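# Tuck chair under desk and park cart in bay

## Task

Slide the office chair fully beneath the desk so that it ends upright with every wheel on the floor. Drive the utility cart into the yellow-taped bay so that all four of its wheels sit inside the tape and none rest on it. Keep the desk close to its starting spot, with its load still aboard and nothing overhanging any edge. The robot must not topple or finish leaning, since that counts as failure. At the end, release whatever is held and back the robot away.

## Robot and tools

ROBOT: TidyBot++ is a single-arm mobile robot. Its base is 0.54 m long, 0.50 m wide and 0.38 m tall, and rides on four powered casters. On top sits one seven-joint arm ending in a two-finger gripper. The shoulder is 0.12 m ahead of the base centre and 0.68 m above the floor. Link lengths are 0.42 m for the upper arm, 0.31 m for the forearm and 0.31 m from wrist to hand point. The arm starts folded with the hand aimed down, reaching up to 0.08 m past the base front. There are two cameras. base_camera is a 644x364 pinhole view. wrist_camera is a 644x476 fisheye that looks along the hand.

FRAMES: All positions are in metres. In the base frame the origin is on the floor below the base centre, x points ahead, y points left and z points up. hand_pose is the point between the finger pads, given in this frame. The hand's own z runs out along the fingers, and its fingers open along its y. The odometry frame is where the base frame was at scene start. base_odometry gives x, y and a heading in rad (left positive, -3.142 to 3.142). It is built from wheel rotation, so slip shows up as travel, and it drifts a few cm over many moves. base_tilt is in degrees, with forward and right lean positive, and carries about 1 degree of bias.

TOOL move (all arguments optional; a call with no action just reports):
- base: an object holding relative offsets from where the base was last reported, along its own axes at command start. translate_m is -2 to 2 m, forward positive. strafe_m is -2 to 2 m, left positive. rotate_rad is -6.3 to 6.3 rad, counter-clockwise seen from above positive. translate and strafe together make one straight-line drive.
- joints: absolute targets by name. joint_2_rad (shoulder) is -2.249 to 2.249. joint_4_rad (elbow) is -2.579 to 2.579. joint_6_rad (wrist) is -2.099 to 2.099. joint_1_rad, joint_3_rad, joint_5_rad and joint_7_rad are continuous and take the shorter way round, so turn them in steps under half a turn. joint_1_rad positive turns the arm clockwise from above, the reverse of rotate_rad. gripper_pos runs from 0 (open) to 1 (closed), giving a gap of roughly 85 x (1 - gripper_pos) mm. Done tolerances are 0.039 rad for joints 1-4, 0.095 for joints 5-7 and 0.03 for the gripper.
- target: one list of seven numbers for the arm, [x, y, z, qw, qx, qy, qz]. This is an absolute hand pose in the base frame, in metres plus a unit quaternion. Alongside it, joints may hold only gripper_pos.
- speeds: top-speed caps for this action only. translate_m and strafe_m take 0.05 to 0.5 m/s; name just one of them for a combined drive. rotate_rad takes 0.1 to 1.57 rad/s.
- cameras: a list drawn from "base_camera", "wrist_camera" and "all". [] returns no images; omitting it returns all.
- blocking: true, the default, returns once everything is at rest. false returns after about 0.5 s with motion continuing. A later move replaces only the parts it names.
Unknown keys make a call invalid, and out-of-range values get it refused.

wait: seconds from 0 to 10, plus cameras. It commands nothing and returns early once all motion has stopped.
stop: takes only cameras. It brakes every running motion, which then reports "stopped".
zoom_image: camera plus region [x0, y0, x1, y1] in image pixels from the top-left corner, at most 504 by 504.
finished_scene: scene is the current scene number. This is irreversible, and the goal must hold without the robot afterward.

RESULT LINES: "move" reads done, or else the worst status. base_status, joint_status and hand_status can read moving, done, off_target (rested away from target and may still press), contact_stop or time_out (unrequested stops), not_followed (targets withheld), stopped, torque_fault or limit_stop_at_motor_heat. "joint command not followed" and "pose unreachable" mean a check blocked the arm. hand_target is where the arm's commanded joints would place the hand. motor_effort gives percent of maximum torque, with the peak of the last action in brackets. on_its_own lists what happened uncommanded. ARM HIT reports a hard collision of the arm with itself or the base. MOTOR HOT and OVER-TEMPERATURE FAULT report heat. "pictures" names the image order. If a call is refused, or an uncommanded stop or fault appears, the remaining move, wait and finished_scene calls in that reply are skipped.

HAND CONTROL: hand_status counts as done within 10 mm and 2 degrees. Most poses land within about 3 cm. To correct, add (wanted position minus hand_pose) to the last target's x, y and z. To hold still, resend hand_target rather than hand_pose. Poses that are low, close in front and aimed forward reach badly and can strike the base. An unreachable pose wanders for up to 10 s and then times out. A held load makes the arm sag.

AVOID: Creep slowly into anything you plan to push, because contact at driving speed counts as a hit. A blocked base keeps shoving until it times out. An arm snagged at about 0.6 m or higher while the base moves can tip the robot, and so can sideways pulls on a raised hand or a long reach over nearby furniture. Backing off or retracting the arm rights a slight lean. Torque sensors above 104.5 N m (joints 1-4) or 51.3 N m (joints 5-7) freeze the arm for 10 s. Do not drop things, release moving parts, slam objects, or squeeze hard on something still resting on a surface. Long stretched or loaded holds heat the motors. Finish with the gripper open and the robot clear of the chair, cart and desk.

Each tool is called after ">>>" as name(argument=value, ...), one argument or row to a line, values as JSON.

## Session

>>> move(
)

Scene clock: 0.00 s.
base_odometry: x=+0.000 y=+0.000 heading=+0.000
base_tilt: forward=+0.3 right=+0.2
base_status: not commanded
joint_positions: joint_1_rad=-0.049 joint_2_rad=-0.338 joint_3_rad=+3.114 joint_4_rad=-2.509 joint_5_rad=+0.038 joint_6_rad=-0.827 joint_7_rad=+1.527 gripper_pos=+0.000
joint_status: not commanded
motor_effort: joint_1_rad=+1 joint_2_rad=-2 joint_3_rad=+0 joint_4_rad=+16 joint_5_rad=+1 joint_6_rad=+0 joint_7_rad=+0
hand_pose: x=+0.2833 y=+0.0042 z=+0.5932 quat_wxyz=(+0.015, +0.997, +0.028, +0.073) (m; base frame)
hand_target: x=+0.2832 y=+0.0042 z=+0.5931 quat_wxyz=(+0.015, +0.997, +0.028, +0.073) (m; base frame)
hand_status: not commanded
pictures: base_camera, wrist_camera

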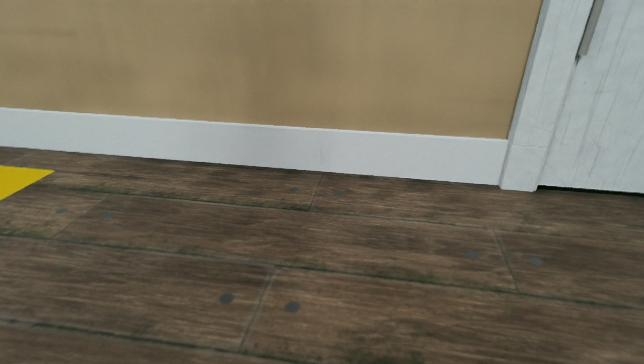

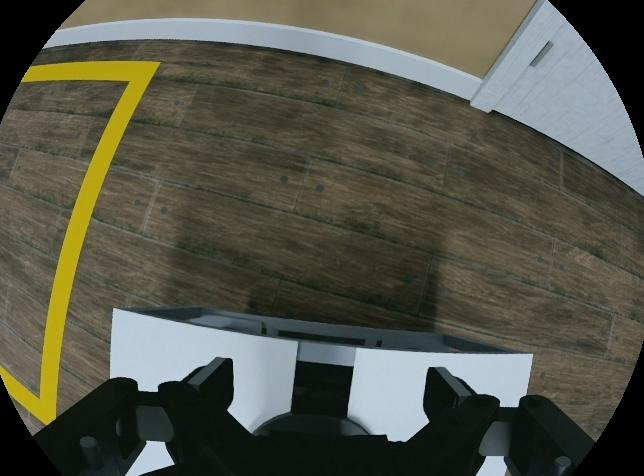

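>>> move(
  joints={"joint_6_rad":0.2},
  base={"rotate_rad":0.8},
)

>>> move(
  base={"rotate_rad":0.9},
)

>>> move(
  base={"rotate_rad":0.9},
)

>>> move(
  base={"rotate_rad":0.9},
)

>>> move(
  base={"rotate_rad":0.9},
)

>>> move(
  base={"rotate_rad":0.9},
)

Scene clock: 5.57 s.
move: done
base_odometry: x=+0.000 y=+0.000 heading=+0.800
base_tilt: forward=+0.3 right=+0.2
base_status: done
joint_positions: joint_1_rad=-0.050 joint_2_rad=-0.338 joint_3_rad=+3.114 joint_4_rad=-2.506 joint_5_rad=+0.038 joint_6_rad=+0.156 joint_7_rad=+1.527 gripper_pos=+0.000
joint_status: all done
motor_effort: joint_1_rad=+1(2) joint_2_rad=-5(7) joint_3_rad=+1(2) joint_4_rad=+19(21) joint_5_rad=+1(1) joint_6_rad=+7(7) joint_7_rad=+0(1)
hand_pose: x=+0.5192 y=+0.0344 z=+0.7690 quat_wxyz=(-0.020, +0.844, +0.034, +0.535) (m; base frame)
hand_target: x=+0.5236 y=+0.0352 z=+0.7795 quat_wxyz=(-0.022, +0.833, +0.034, +0.552) (m; base frame)
hand_status: not commanded
pictures: base_camera, wrist_camera

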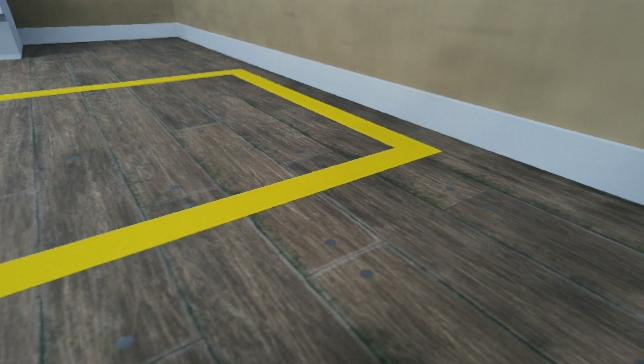

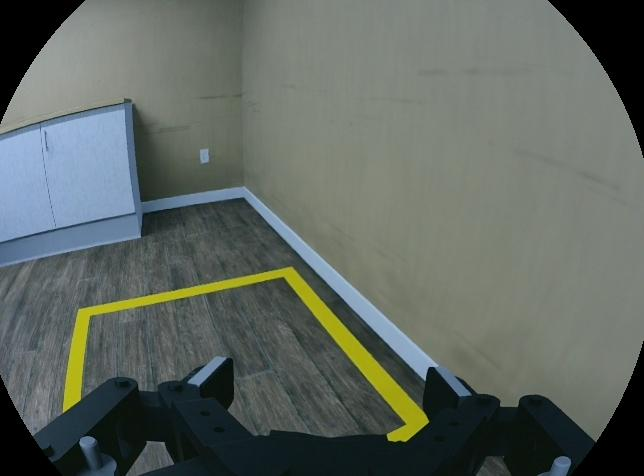

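Scene clock: 7.37 s.
move: done
base_odometry: x=+0.000 y=+0.000 heading=+1.700
base_tilt: forward=+0.3 right=+0.2
base_status: done
joint_positions: joint_1_rad=-0.050 joint_2_rad=-0.338 joint_3_rad=+3.113 joint_4_rad=-2.506 joint_5_rad=+0.038 joint_6_rad=+0.157 joint_7_rad=+1.527 gripper_pos=+0.000
joint_status: not commanded
motor_effort: joint_1_rad=+1(2) joint_2_rad=-7(7) joint_3_rad=+1(2) joint_4_rad=+20(21) joint_5_rad=+1(1) joint_6_rad=+7(7) joint_7_rad=+0(1)
hand_pose: x=+0.5193 y=+0.0346 z=+0.7692 quat_wxyz=(-0.021, +0.844, +0.034, +0.535) (m; base frame)
hand_target: x=+0.5236 y=+0.0352 z=+0.7795 quat_wxyz=(-0.022, +0.833, +0.034, +0.552) (m; base frame)
hand_status: not commanded
pictures: base_camera, wrist_camera

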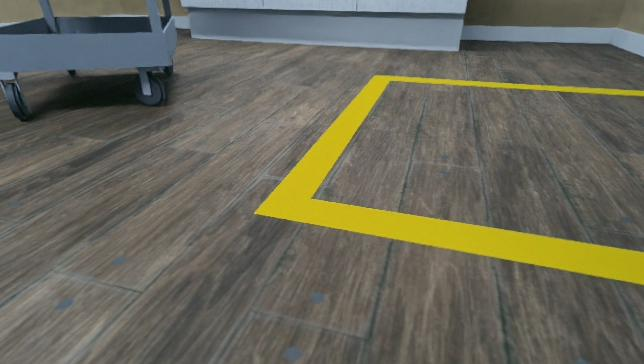

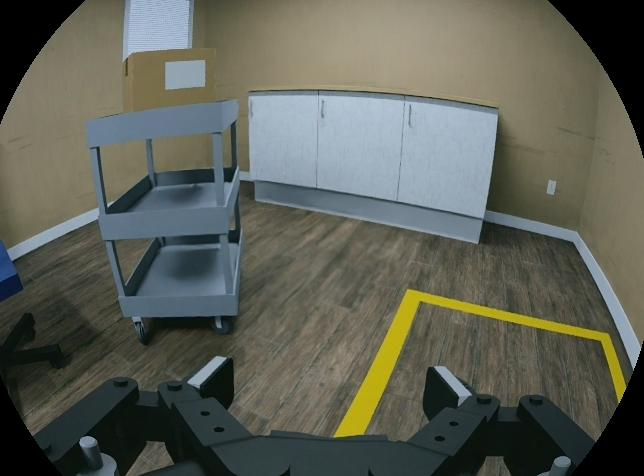

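Scene clock: 9.17 s.
move: done
base_odometry: x=+0.000 y=+0.000 heading=+2.600
base_tilt: forward=+0.3 right=+0.2
base_status: done
joint_positions: joint_1_rad=-0.050 joint_2_rad=-0.338 joint_3_rad=+3.113 joint_4_rad=-2.506 joint_5_rad=+0.038 joint_6_rad=+0.157 joint_7_rad=+1.527 gripper_pos=+0.000
joint_status: not commanded
motor_effort: joint_1_rad=+1(2) joint_2_rad=-6(7) joint_3_rad=+0(2) joint_4_rad=+19(21) joint_5_rad=+1(1) joint_6_rad=+7(7) joint_7_rad=+0(1)
hand_pose: x=+0.5193 y=+0.0348 z=+0.7693 quat_wxyz=(-0.021, +0.844, +0.034, +0.535) (m; base frame)
hand_target: x=+0.5236 y=+0.0352 z=+0.7795 quat_wxyz=(-0.022, +0.833, +0.034, +0.552) (m; base frame)
hand_status: not commanded
pictures: base_camera, wrist_camera

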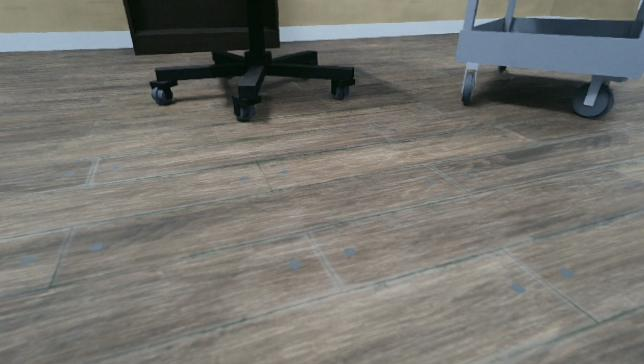

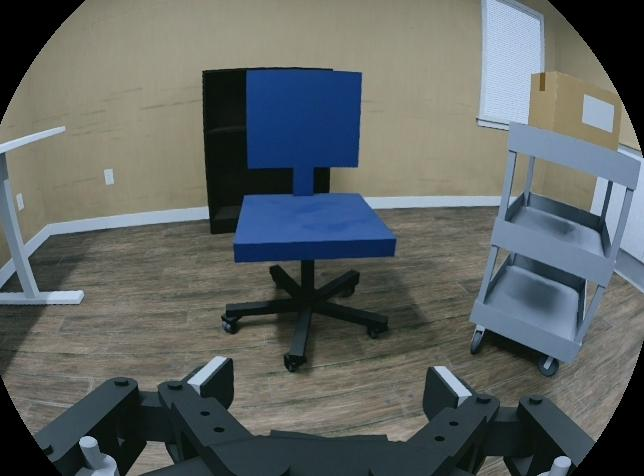

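Scene clock: 10.97 s.
move: done
base_odometry: x=+0.000 y=+0.000 heading=-2.784
base_tilt: forward=+0.3 right=+0.2
base_status: done
joint_positions: joint_1_rad=-0.050 joint_2_rad=-0.338 joint_3_rad=+3.113 joint_4_rad=-2.506 joint_5_rad=+0.038 joint_6_rad=+0.158 joint_7_rad=+1.527 gripper_pos=+0.000
joint_status: not commanded
motor_effort: joint_1_rad=+1(2) joint_2_rad=-6(7) joint_3_rad=+0(2) joint_4_rad=+19(21) joint_5_rad=+0(1) joint_6_rad=+7(7) joint_7_rad=+0(0)
hand_pose: x=+0.5193 y=+0.0350 z=+0.7694 quat_wxyz=(-0.021, +0.844, +0.034, +0.535) (m; base frame)
hand_target: x=+0.5236 y=+0.0352 z=+0.7795 quat_wxyz=(-0.022, +0.833, +0.034, +0.552) (m; base frame)
hand_status: not commanded
pictures: base_camera, wrist_camera

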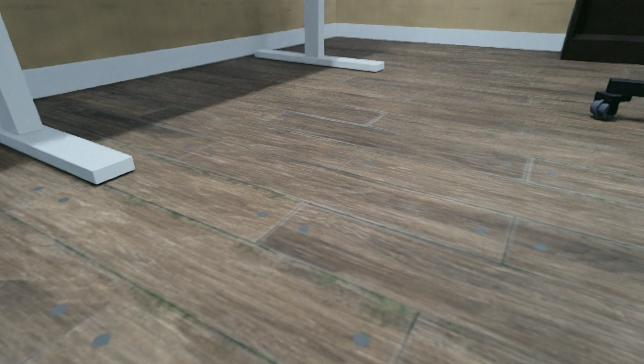

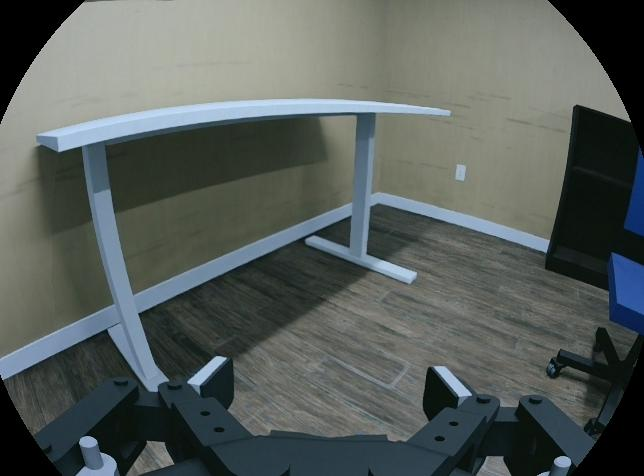

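Scene clock: 12.77 s.
move: done
base_odometry: x=+0.000 y=+0.000 heading=-1.884
base_tilt: forward=+0.3 right=+0.2
base_status: done
joint_positions: joint_1_rad=-0.050 joint_2_rad=-0.338 joint_3_rad=+3.113 joint_4_rad=-2.506 joint_5_rad=+0.038 joint_6_rad=+0.158 joint_7_rad=+1.527 gripper_pos=+0.000
joint_status: not commanded
motor_effort: joint_1_rad=+1(2) joint_2_rad=-5(7) joint_3_rad=+0(2) joint_4_rad=+20(21) joint_5_rad=+1(1) joint_6_rad=+7(8) joint_7_rad=+0(1)
hand_pose: x=+0.5193 y=+0.0351 z=+0.7694 quat_wxyz=(-0.021, +0.844, +0.034, +0.536) (m; base frame)
hand_target: x=+0.5236 y=+0.0352 z=+0.7795 quat_wxyz=(-0.022, +0.833, +0.034, +0.552) (m; base frame)
hand_status: not commanded
pictures: base_camera, wrist_camera

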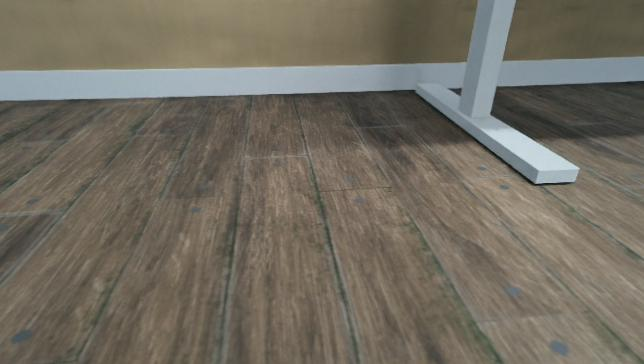

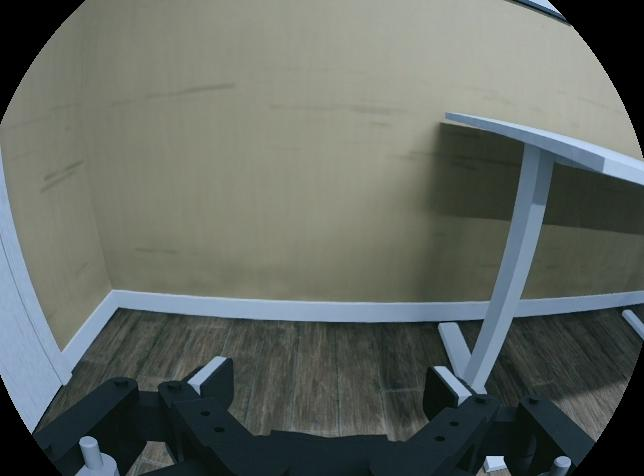

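Scene clock: 14.57 s.
move: done
base_odometry: x=+0.000 y=+0.000 heading=-0.984
base_tilt: forward=+0.3 right=+0.2
base_status: done
joint_positions: joint_1_rad=-0.050 joint_2_rad=-0.338 joint_3_rad=+3.113 joint_4_rad=-2.506 joint_5_rad=+0.038 joint_6_rad=+0.158 joint_7_rad=+1.527 gripper_pos=+0.000
joint_status: not commanded
motor_effort: joint_1_rad=+1(2) joint_2_rad=-6(7) joint_3_rad=+0(2) joint_4_rad=+20(20) joint_5_rad=+1(1) joint_6_rad=+7(7) joint_7_rad=+0(1)
hand_pose: x=+0.5193 y=+0.0352 z=+0.7694 quat_wxyz=(-0.021, +0.844, +0.035, +0.536) (m; base frame)
hand_target: x=+0.5236 y=+0.0352 z=+0.7795 quat_wxyz=(-0.022, +0.833, +0.034, +0.552) (m; base frame)
hand_status: not commanded
pictures: base_camera, wrist_camera

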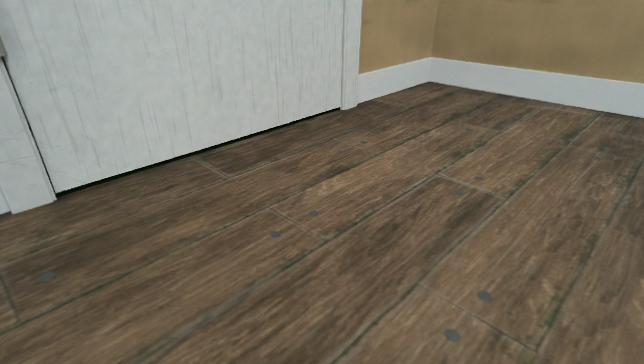

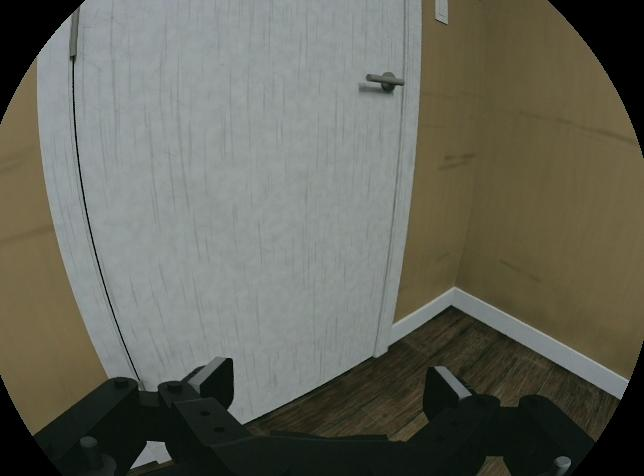

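>>> move(
  base={"rotate_rad":3.18},
)

>>> move(
  base={"translate_m":0.4},
)

Scene clock: 38.93 s.
move: done
base_odometry: x=+0.000 y=+0.000 heading=+2.196
base_tilt: forward=+0.3 right=+0.2
base_status: done
joint_positions: joint_1_rad=-0.050 joint_2_rad=-0.338 joint_3_rad=+3.113 joint_4_rad=-2.506 joint_5_rad=+0.038 joint_6_rad=+0.159 joint_7_rad=+1.527 gripper_pos=+0.000
joint_status: not commanded
motor_effort: joint_1_rad=+1(2) joint_2_rad=-6(8) joint_3_rad=+0(2) joint_4_rad=+19(20) joint_5_rad=+1(1) joint_6_rad=+7(7) joint_7_rad=+0(1)
hand_pose: x=+0.5194 y=+0.0352 z=+0.7696 quat_wxyz=(-0.021, +0.843, +0.034, +0.536) (m; base frame)
hand_target: x=+0.5236 y=+0.0352 z=+0.7795 quat_wxyz=(-0.022, +0.833, +0.034, +0.552) (m; base frame)
hand_status: not commanded
pictures: base_camera, wrist_camera

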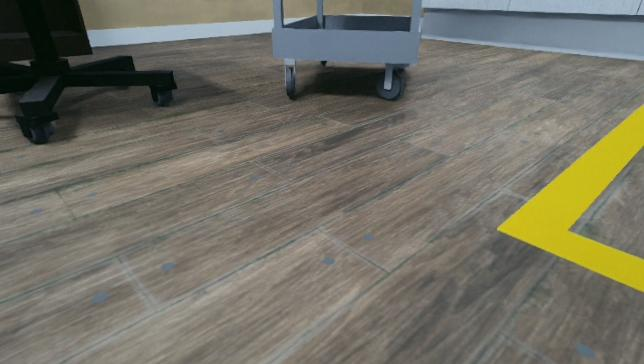

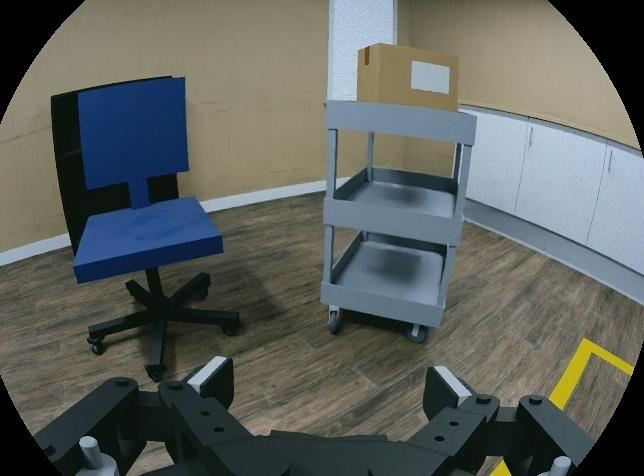

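Scene clock: 40.93 s.
move: done
base_odometry: x=-0.234 y=+0.324 heading=+2.196
base_tilt: forward=+0.3 right=+0.2
base_status: done
joint_positions: joint_1_rad=-0.050 joint_2_rad=-0.334 joint_3_rad=+3.113 joint_4_rad=-2.505 joint_5_rad=+0.038 joint_6_rad=+0.161 joint_7_rad=+1.527 gripper_pos=+0.000
joint_status: not commanded
motor_effort: joint_1_rad=+1(1) joint_2_rad=-5(9) joint_3_rad=+0(1) joint_4_rad=+20(22) joint_5_rad=+0(1) joint_6_rad=+7(8) joint_7_rad=+0(0)
hand_pose: x=+0.5202 y=+0.0352 z=+0.7690 quat_wxyz=(-0.021, +0.844, +0.034, +0.535) (m; base frame)
hand_target: x=+0.5236 y=+0.0352 z=+0.7795 quat_wxyz=(-0.022, +0.833, +0.034, +0.552) (m; base frame)
hand_status: not commanded
pictures: base_camera, wrist_camera

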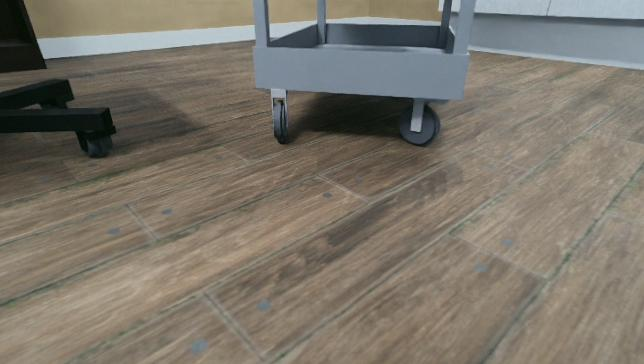

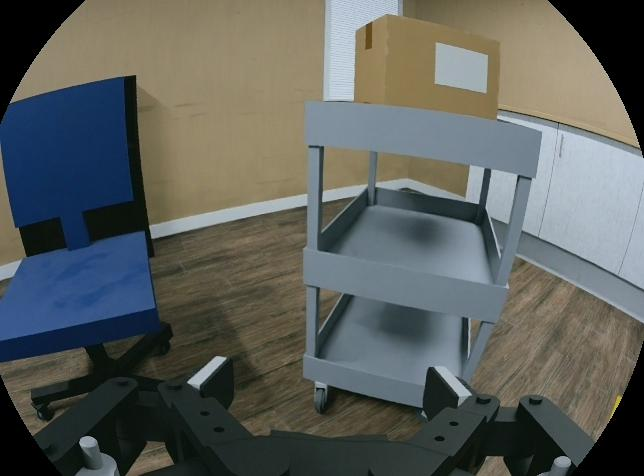

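>>> move(
  target=[0.5, 0, 0.92, 0, 0.707, 0.707, 0],
  base={"translate_m":0.2,"rotate_rad":0.08},
)

Scene clock: 52.27 s.
move: off_target
base_odometry: x=-0.351 y=+0.487 heading=+2.277
base_tilt: forward=+0.3 right=+0.2
base_status: done
joint_positions: joint_1_rad=+0.106 joint_2_rad=+0.249 joint_3_rad=+2.972 joint_4_rad=-0.871 joint_5_rad=+0.093 joint_6_rad=-1.995 joint_7_rad=+3.055 gripper_pos=+0.000
joint_status: not commanded
motor_effort: joint_1_rad=+1(3) joint_2_rad=-23(28) joint_3_rad=-1(5) joint_4_rad=+16(23) joint_5_rad=+1(2) joint_6_rad=-1(8) joint_7_rad=+0(1)
hand_pose: x=+0.5118 y=-0.0119 z=+0.9173 quat_wxyz=(+0.026, +0.731, +0.682, -0.003) (m; base frame)
hand_target: x=+0.5000 y=+0.0000 z=+0.9200 quat_wxyz=(+0.000, +0.707, +0.707, +0.000) (m; base frame)
hand_status: off_target (0.017 m and 5.0 deg from the pose sent, 0.156 m and 103.2 deg at the start; a joint's target at an end of its range on 15 of 157 steps)
pictures: base_camera, wrist_camera

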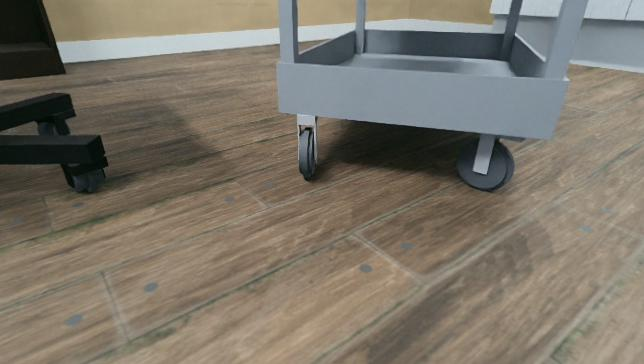

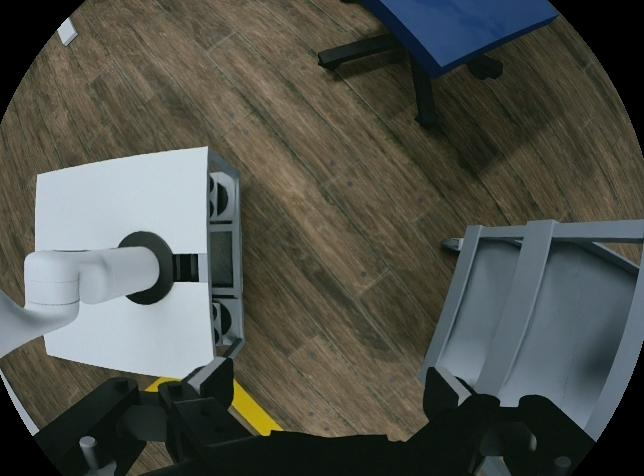

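>>> move(
  base={"rotate_rad":-0.26},
)

>>> move(
  base={"translate_m":0.18},
)

Scene clock: 58.50 s.
move: done
base_odometry: x=-0.351 y=+0.487 heading=+2.017
base_tilt: forward=+0.3 right=+0.2
base_status: done
joint_positions: joint_1_rad=+0.119 joint_2_rad=+0.249 joint_3_rad=+2.968 joint_4_rad=-0.871 joint_5_rad=+0.091 joint_6_rad=-1.997 joint_7_rad=+3.055 gripper_pos=+0.000
joint_status: not commanded
motor_effort: joint_1_rad=+1(3) joint_2_rad=-24(25) joint_3_rad=-1(2) joint_4_rad=+16(18) joint_5_rad=+1(2) joint_6_rad=-1(1) joint_7_rad=+0(0)
hand_pose: x=+0.5113 y=-0.0151 z=+0.9173 quat_wxyz=(+0.024, +0.734, +0.679, -0.002) (m; base frame)
hand_target: x=+0.5000 y=+0.0000 z=+0.9200 quat_wxyz=(+0.000, +0.707, +0.707, +0.000) (m; base frame)
hand_status: not commanded
pictures: base_camera, wrist_camera

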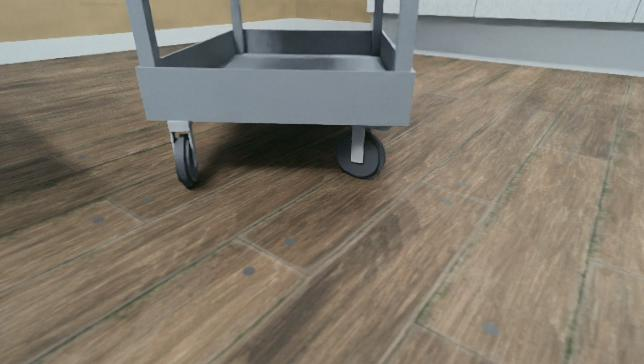

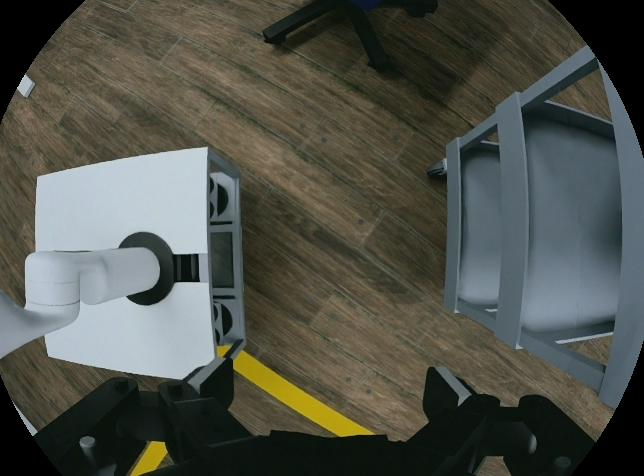

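Scene clock: 60.03 s.
move: done
base_odometry: x=-0.429 y=+0.649 heading=+2.016
base_tilt: forward=+0.3 right=+0.2
base_status: done
joint_positions: joint_1_rad=+0.119 joint_2_rad=+0.252 joint_3_rad=+2.968 joint_4_rad=-0.870 joint_5_rad=+0.091 joint_6_rad=-2.001 joint_7_rad=+3.055 gripper_pos=+0.000
joint_status: not commanded
motor_effort: joint_1_rad=+1(2) joint_2_rad=-24(28) joint_3_rad=-1(2) joint_4_rad=+16(17) joint_5_rad=+1(1) joint_6_rad=-1(2) joint_7_rad=+0(1)
hand_pose: x=+0.5110 y=-0.0152 z=+0.9161 quat_wxyz=(+0.022, +0.734, +0.679, -0.005) (m; base frame)
hand_target: x=+0.5000 y=+0.0000 z=+0.9200 quat_wxyz=(+0.000, +0.707, +0.707, +0.000) (m; base frame)
hand_status: not commanded
pictures: base_camera, wrist_camera

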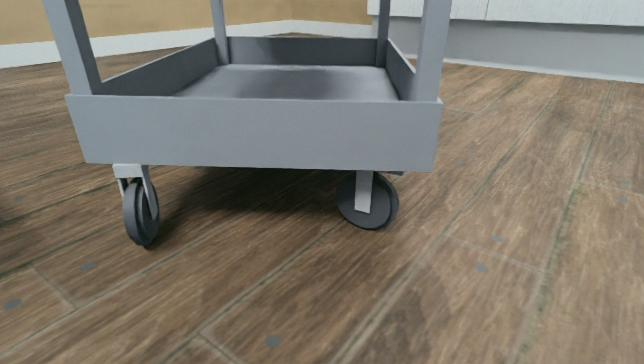

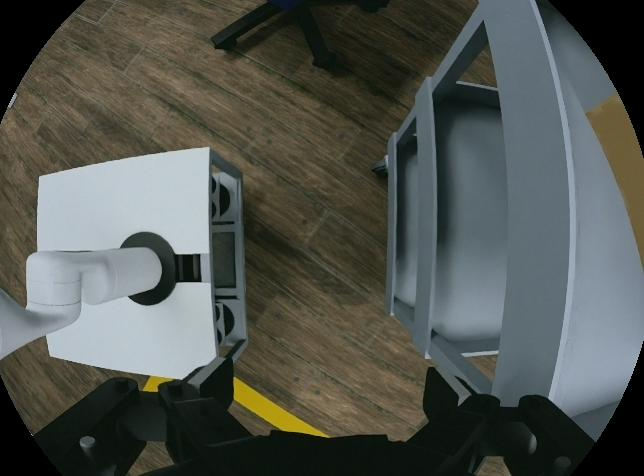

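>>> move(
  base={"translate_m":0.24,"strafe_m":0.1},
  speeds={"translate_m":0.15},
)

Scene clock: 66.90 s.
move: done
base_odometry: x=-0.623 y=+0.823 heading=+2.016
base_tilt: forward=+0.3 right=+0.2
base_status: done
joint_positions: joint_1_rad=+0.119 joint_2_rad=+0.245 joint_3_rad=+2.968 joint_4_rad=-0.869 joint_5_rad=+0.091 joint_6_rad=-2.009 joint_7_rad=+3.059 gripper_pos=+0.000
joint_status: not commanded
motor_effort: joint_1_rad=+1(2) joint_2_rad=-23(27) joint_3_rad=-1(2) joint_4_rad=+16(17) joint_5_rad=+1(1) joint_6_rad=+0(2) joint_7_rad=-1(1)
hand_pose: x=+0.5068 y=-0.0150 z=+0.9189 quat_wxyz=(+0.022, +0.732, +0.681, -0.005) (m; base frame)
hand_target: x=+0.5000 y=+0.0000 z=+0.9200 quat_wxyz=(+0.000, +0.707, +0.707, +0.000) (m; base frame)
hand_status: not commanded
pictures: base_camera, wrist_camera

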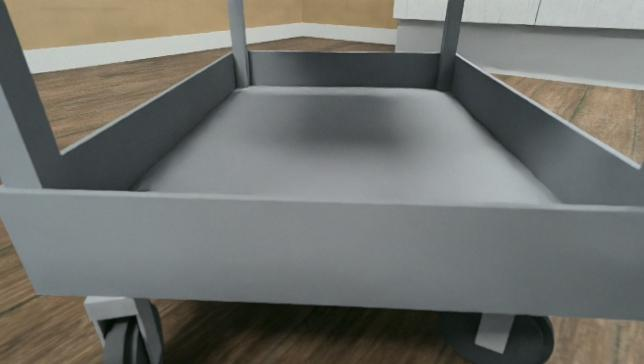

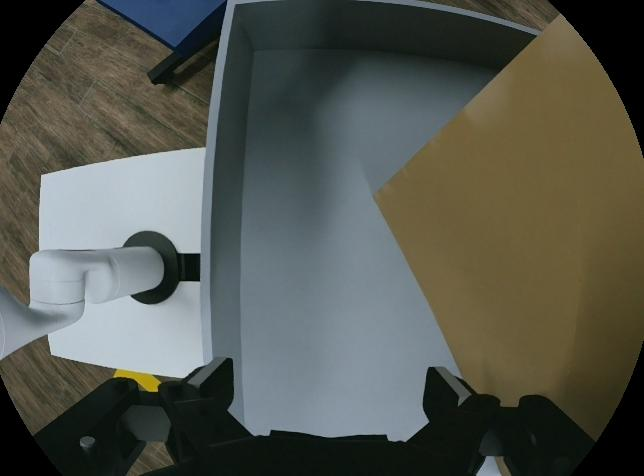

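>>> move(
  base={"translate_m":-0.095,"strafe_m":0.08},
  speeds={"translate_m":0.15},
)

>>> move(
  target=[0.5, 0, 0.82, 0, 0.707, 0.707, 0],
)

Scene clock: 71.00 s.
move: done
base_odometry: x=-0.654 y=+0.702 heading=+2.016
base_tilt: forward=+0.3 right=+0.2
base_status: done
joint_positions: joint_1_rad=+0.118 joint_2_rad=+0.245 joint_3_rad=+2.968 joint_4_rad=-0.869 joint_5_rad=+0.091 joint_6_rad=-2.009 joint_7_rad=+3.059 gripper_pos=+0.000
joint_status: not commanded
motor_effort: joint_1_rad=+1(3) joint_2_rad=-23(25) joint_3_rad=-1(2) joint_4_rad=+16(17) joint_5_rad=+1(1) joint_6_rad=-1(1) joint_7_rad=+0(1)
hand_pose: x=+0.5067 y=-0.0146 z=+0.9191 quat_wxyz=(+0.022, +0.732, +0.681, -0.005) (m; base frame)
hand_target: x=+0.5000 y=+0.0000 z=+0.9200 quat_wxyz=(+0.000, +0.707, +0.707, +0.000) (m; base frame)
hand_status: not commanded
pictures: base_camera, wrist_camera

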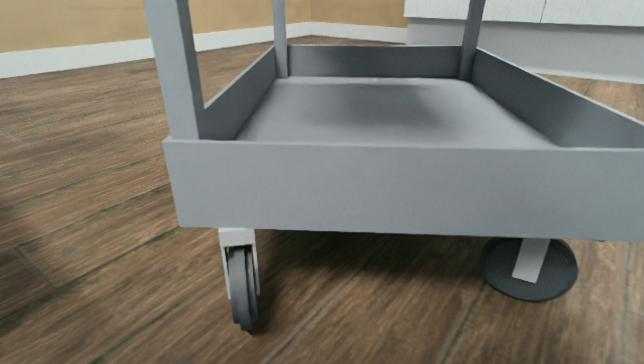

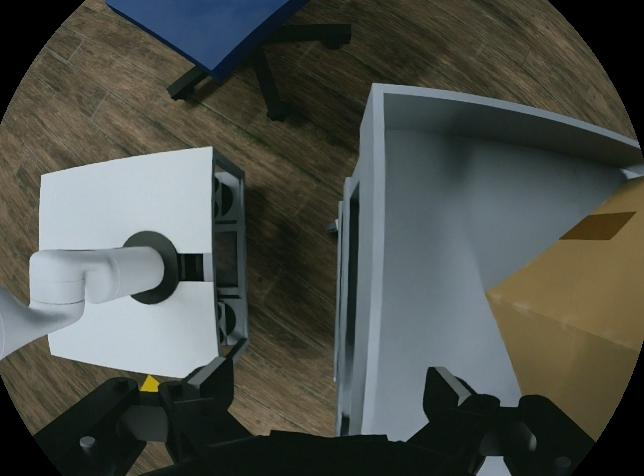

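Scene clock: 72.60 s.
move: off_target
base_odometry: x=-0.654 y=+0.702 heading=+2.016
base_tilt: forward=+0.3 right=+0.2
base_status: not commanded
joint_positions: joint_1_rad=+0.118 joint_2_rad=+0.180 joint_3_rad=+2.997 joint_4_rad=-1.270 joint_5_rad=+0.073 joint_6_rad=-1.717 joint_7_rad=+3.072 gripper_pos=+0.000
joint_status: not commanded
motor_effort: joint_1_rad=+1(1) joint_2_rad=-23(24) joint_3_rad=-1(1) joint_4_rad=+15(18) joint_5_rad=+1(1) joint_6_rad=-2(3) joint_7_rad=+0(1)
hand_pose: x=+0.4969 y=-0.0156 z=+0.8237 quat_wxyz=(+0.009, +0.726, +0.687, -0.024) (m; base frame)
hand_target: x=+0.5000 y=+0.0000 z=+0.8200 quat_wxyz=(+0.000, +0.707, +0.707, +0.000) (m; base frame)
hand_status: off_target (0.016 m and 4.4 deg from the pose sent, 0.100 m and 4.9 deg at the start)
pictures: base_camera, wrist_camera

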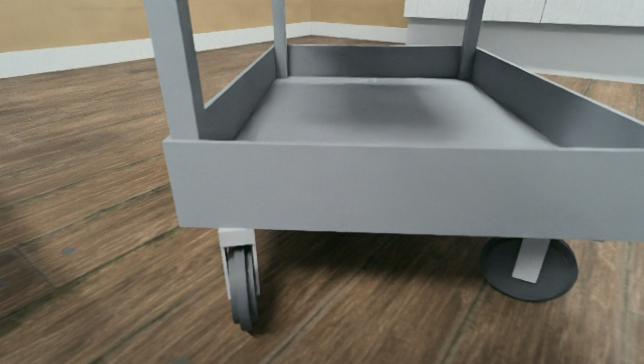

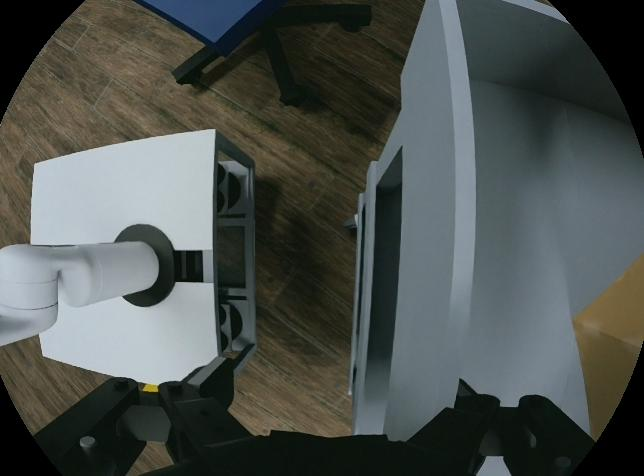

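>>> move(
  base={"translate_m":0.068},
  speeds={"translate_m":0.1},
)

>>> move(
  target=[0.5, 0.01, 0.77, 0, 0.707, 0.707, 0],
)

Scene clock: 76.40 s.
move: done
base_odometry: x=-0.684 y=+0.764 heading=+2.016
base_tilt: forward=+0.3 right=+0.2
base_status: done
joint_positions: joint_1_rad=+0.117 joint_2_rad=+0.171 joint_3_rad=+2.999 joint_4_rad=-1.281 joint_5_rad=+0.071 joint_6_rad=-1.714 joint_7_rad=+3.073 gripper_pos=+0.000
joint_status: not commanded
motor_effort: joint_1_rad=+1(2) joint_2_rad=-23(25) joint_3_rad=+0(2) joint_4_rad=+18(19) joint_5_rad=+1(1) joint_6_rad=-1(2) joint_7_rad=+0(0)
hand_pose: x=+0.4936 y=-0.0150 z=+0.8234 quat_wxyz=(+0.009, +0.726, +0.687, -0.024) (m; base frame)
hand_target: x=+0.5000 y=+0.0000 z=+0.8200 quat_wxyz=(+0.000, +0.707, +0.707, +0.000) (m; base frame)
hand_status: not commanded
pictures: base_camera, wrist_camera

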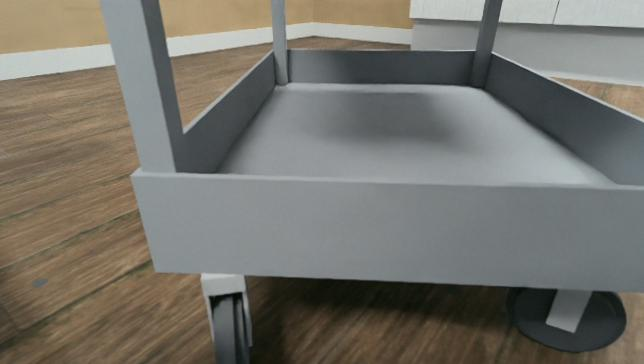

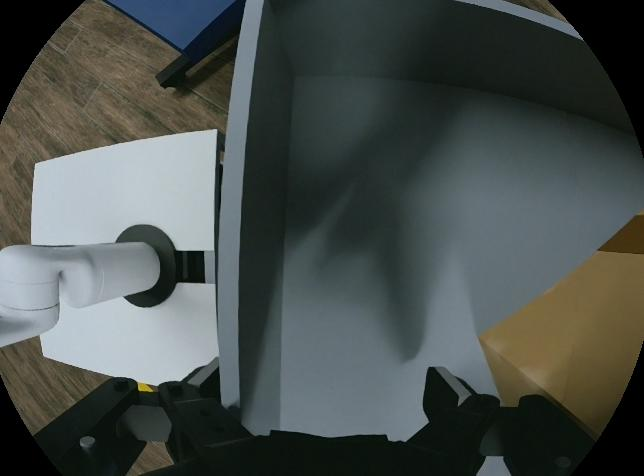

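Scene clock: 77.50 s.
move: off_target
base_odometry: x=-0.684 y=+0.764 heading=+2.016
base_tilt: forward=+0.3 right=+0.2
base_status: not commanded
joint_positions: joint_1_rad=+0.113 joint_2_rad=+0.109 joint_3_rad=+3.000 joint_4_rad=-1.392 joint_5_rad=+0.071 joint_6_rad=-1.589 joint_7_rad=+3.073 gripper_pos=+0.000
joint_status: not commanded
motor_effort: joint_1_rad=-1(2) joint_2_rad=-6(22) joint_3_rad=-2(3) joint_4_rad=+8(17) joint_5_rad=-1(2) joint_6_rad=+3(3) joint_7_rad=-1(1)
hand_pose: x=+0.4931 y=-0.0118 z=+0.8124 quat_wxyz=(+0.038, +0.722, +0.691, +0.001) (m; base frame)
hand_target: x=+0.5000 y=+0.0100 z=+0.7700 quat_wxyz=(+0.000, +0.707, +0.707, +0.000) (m; base frame)
hand_status: off_target (0.048 m and 5.1 deg from the pose sent, 0.059 m and 4.3 deg at the start)
pictures: base_camera, wrist_camera

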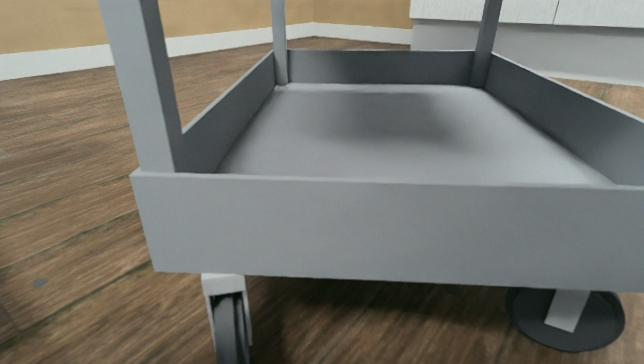

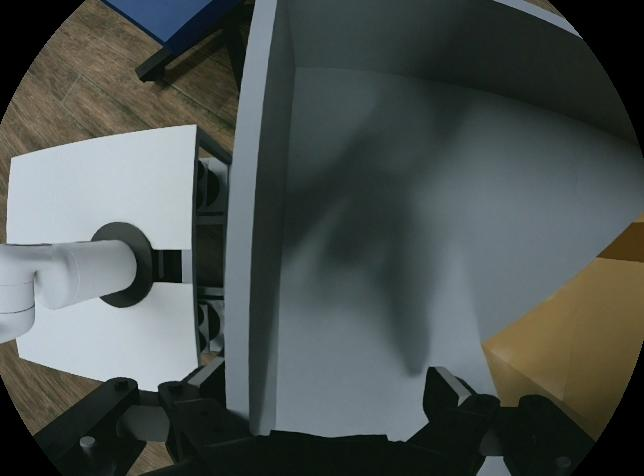

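>>> move(
  target=[0.5, 0.01, 0.84, 0, 0.707, 0.707, 0],
)

>>> move(
  base={"translate_m":-0.03},
  speeds={"translate_m":0.1},
)

>>> move(
  target=[0.5, 0.01, 0.77, 0, 0.707, 0.707, 0],
)

Scene clock: 80.97 s.
move: off_target
base_odometry: x=-0.683 y=+0.764 heading=+2.016
base_tilt: forward=+0.3 right=+0.2
base_status: not commanded
joint_positions: joint_1_rad=+0.098 joint_2_rad=+0.167 joint_3_rad=+3.000 joint_4_rad=-1.241 joint_5_rad=+0.065 joint_6_rad=-1.726 joint_7_rad=+3.073 gripper_pos=+0.000
joint_status: not commanded
motor_effort: joint_1_rad=+1(2) joint_2_rad=-20(23) joint_3_rad=+0(2) joint_4_rad=+20(21) joint_5_rad=+1(2) joint_6_rad=+2(4) joint_7_rad=-1(1)
hand_pose: x=+0.5002 y=-0.0063 z=+0.8374 quat_wxyz=(+0.018, +0.720, +0.694, -0.010) (m; base frame)
hand_target: x=+0.5000 y=+0.0100 z=+0.8400 quat_wxyz=(+0.000, +0.707, +0.707, +0.000) (m; base frame)
hand_status: off_target (0.016 m and 3.2 deg from the pose sent, 0.036 m and 5.1 deg at the start)
pictures: base_camera, wrist_camera

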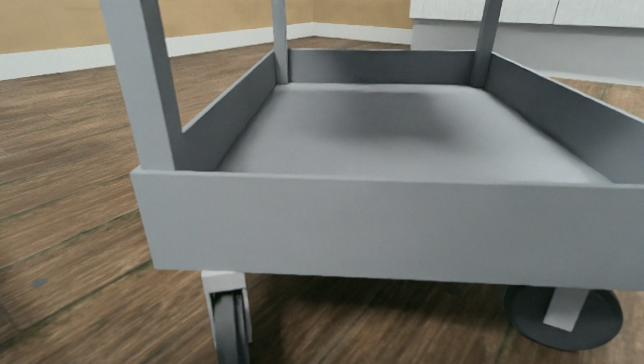

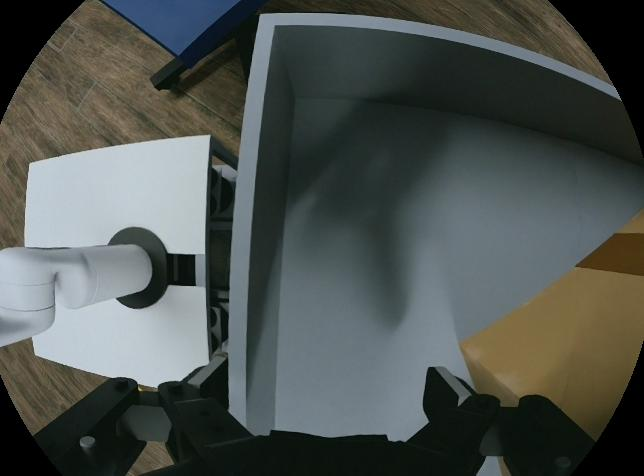

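Scene clock: 81.83 s.
move: done
base_odometry: x=-0.670 y=+0.737 heading=+2.016
base_tilt: forward=+0.3 right=+0.2
base_status: done
joint_positions: joint_1_rad=+0.098 joint_2_rad=+0.169 joint_3_rad=+3.000 joint_4_rad=-1.228 joint_5_rad=+0.065 joint_6_rad=-1.726 joint_7_rad=+3.073 gripper_pos=+0.000
joint_status: not commanded
motor_effort: joint_1_rad=+1(2) joint_2_rad=-22(25) joint_3_rad=+0(1) joint_4_rad=+19(20) joint_5_rad=+1(1) joint_6_rad=-1(2) joint_7_rad=+0(0)
hand_pose: x=+0.5036 y=-0.0062 z=+0.8408 quat_wxyz=(+0.022, +0.720, +0.693, -0.006) (m; base frame)
hand_target: x=+0.5000 y=+0.0100 z=+0.8400 quat_wxyz=(+0.000, +0.707, +0.707, +0.000) (m; base frame)
hand_status: not commanded
pictures: base_camera, wrist_camera

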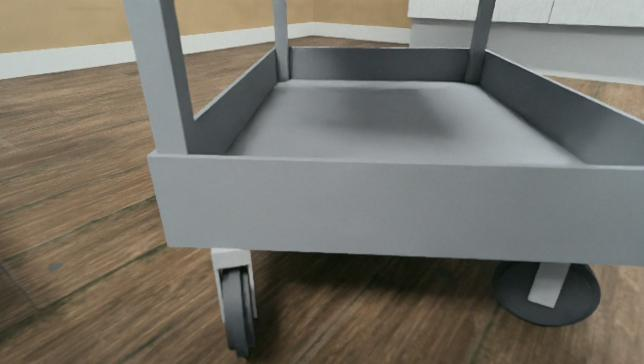

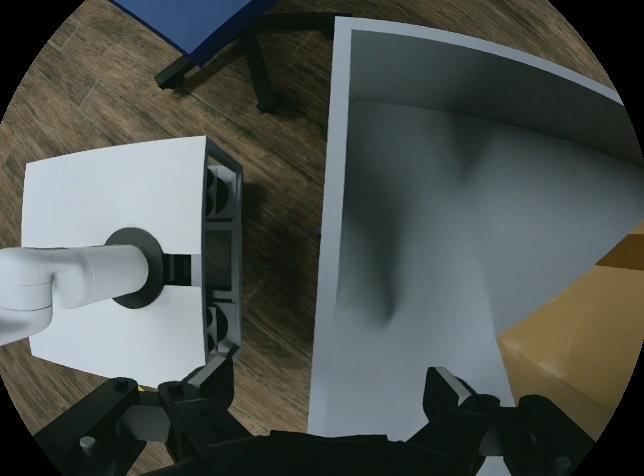

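Scene clock: 83.10 s.
move: off_target
base_odometry: x=-0.671 y=+0.737 heading=+2.016
base_tilt: forward=+0.3 right=+0.2
base_status: not commanded
joint_positions: joint_1_rad=+0.098 joint_2_rad=+0.112 joint_3_rad=+3.001 joint_4_rad=-1.385 joint_5_rad=+0.065 joint_6_rad=-1.563 joint_7_rad=+3.073 gripper_pos=+0.000
joint_status: not commanded
motor_effort: joint_1_rad=-1(2) joint_2_rad=-9(23) joint_3_rad=-3(3) joint_4_rad=+7(18) joint_5_rad=-2(2) joint_6_rad=+0(1) joint_7_rad=+0(1)
hand_pose: x=+0.5035 y=-0.0048 z=+0.8135 quat_wxyz=(+0.046, +0.717, +0.696, +0.014) (m; base frame)
hand_target: x=+0.5000 y=+0.0100 z=+0.7700 quat_wxyz=(+0.000, +0.707, +0.707, +0.000) (m; base frame)
hand_status: off_target (0.046 m and 5.7 deg from the pose sent, 0.073 m and 3.4 deg at the start)
pictures: base_camera, wrist_camera

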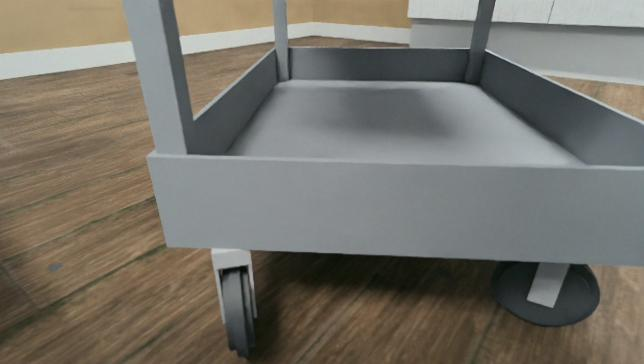

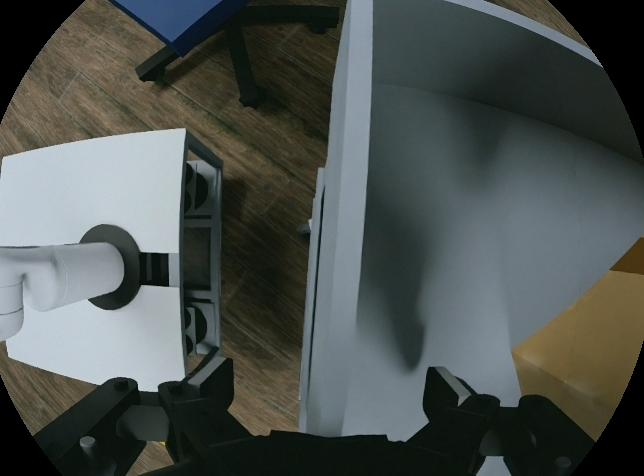

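>>> move(
  target=[0.5, 0.01, 0.823, 0, 0.707, 0.707, 0],
)

>>> move(
  joints={"gripper_pos":1},
)

Scene clock: 86.07 s.
move: off_target
base_odometry: x=-0.671 y=+0.737 heading=+2.016
base_tilt: forward=+0.3 right=+0.1
base_status: not commanded
joint_positions: joint_1_rad=+0.096 joint_2_rad=+0.165 joint_3_rad=+3.001 joint_4_rad=-1.294 joint_5_rad=+0.063 joint_6_rad=-1.649 joint_7_rad=+3.073 gripper_pos=+0.000
joint_status: not commanded
motor_effort: joint_1_rad=+1(1) joint_2_rad=-22(24) joint_3_rad=+0(3) joint_4_rad=+17(19) joint_5_rad=+1(2) joint_6_rad=-1(1) joint_7_rad=+0(1)
hand_pose: x=+0.5097 y=-0.0046 z=+0.8222 quat_wxyz=(+0.027, +0.718, +0.695, +0.000) (m; base frame)
hand_target: x=+0.5000 y=+0.0100 z=+0.8230 quat_wxyz=(+0.000, +0.707, +0.707, +0.000) (m; base frame)
hand_status: off_target (0.018 m and 3.6 deg from the pose sent, 0.018 m and 5.7 deg at the start)
pictures: base_camera, wrist_camera

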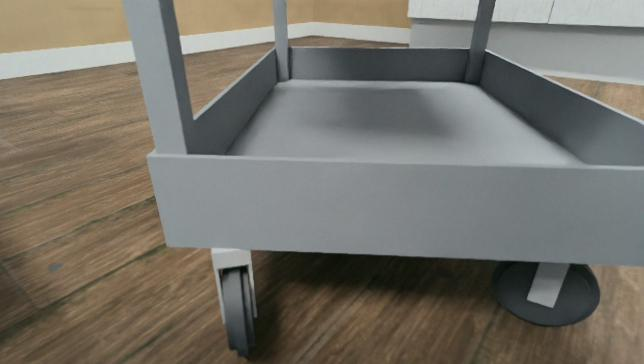

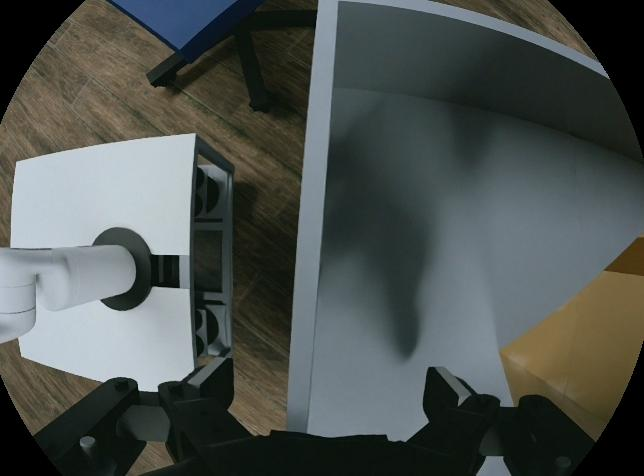

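Scene clock: 87.20 s.
move: off_target
base_odometry: x=-0.670 y=+0.737 heading=+2.016
base_tilt: forward=+0.3 right=+0.2
base_status: not commanded
joint_positions: joint_1_rad=+0.096 joint_2_rad=+0.164 joint_3_rad=+3.004 joint_4_rad=-1.293 joint_5_rad=+0.062 joint_6_rad=-1.679 joint_7_rad=+3.073 gripper_pos=+0.947
joint_status: gripper_pos off_target (ended at +0.947, target +1.000)
motor_effort: joint_1_rad=-1(2) joint_2_rad=-22(23) joint_3_rad=-2(3) joint_4_rad=+19(20) joint_5_rad=+1(2) joint_6_rad=+0(4) joint_7_rad=+4(4)
hand_pose: x=+0.5006 y=-0.0056 z=+0.8224 quat_wxyz=(+0.017, +0.720, +0.694, -0.010) (m; base frame)
hand_target: x=+0.5000 y=+0.0100 z=+0.8230 quat_wxyz=(+0.000, +0.707, +0.707, +0.000) (m; base frame)
hand_status: not commanded
pictures: base_camera, wrist_camera

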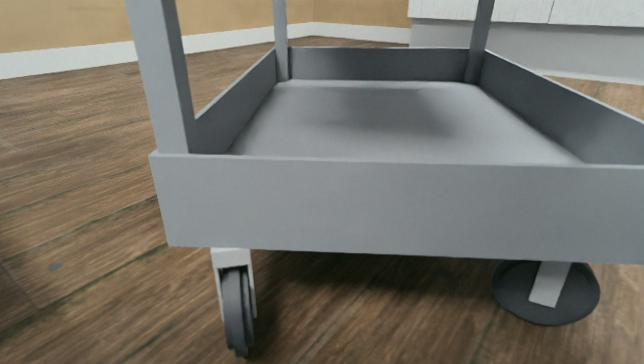

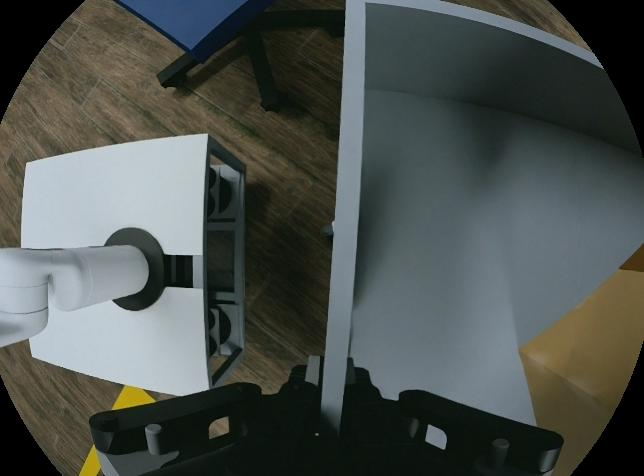

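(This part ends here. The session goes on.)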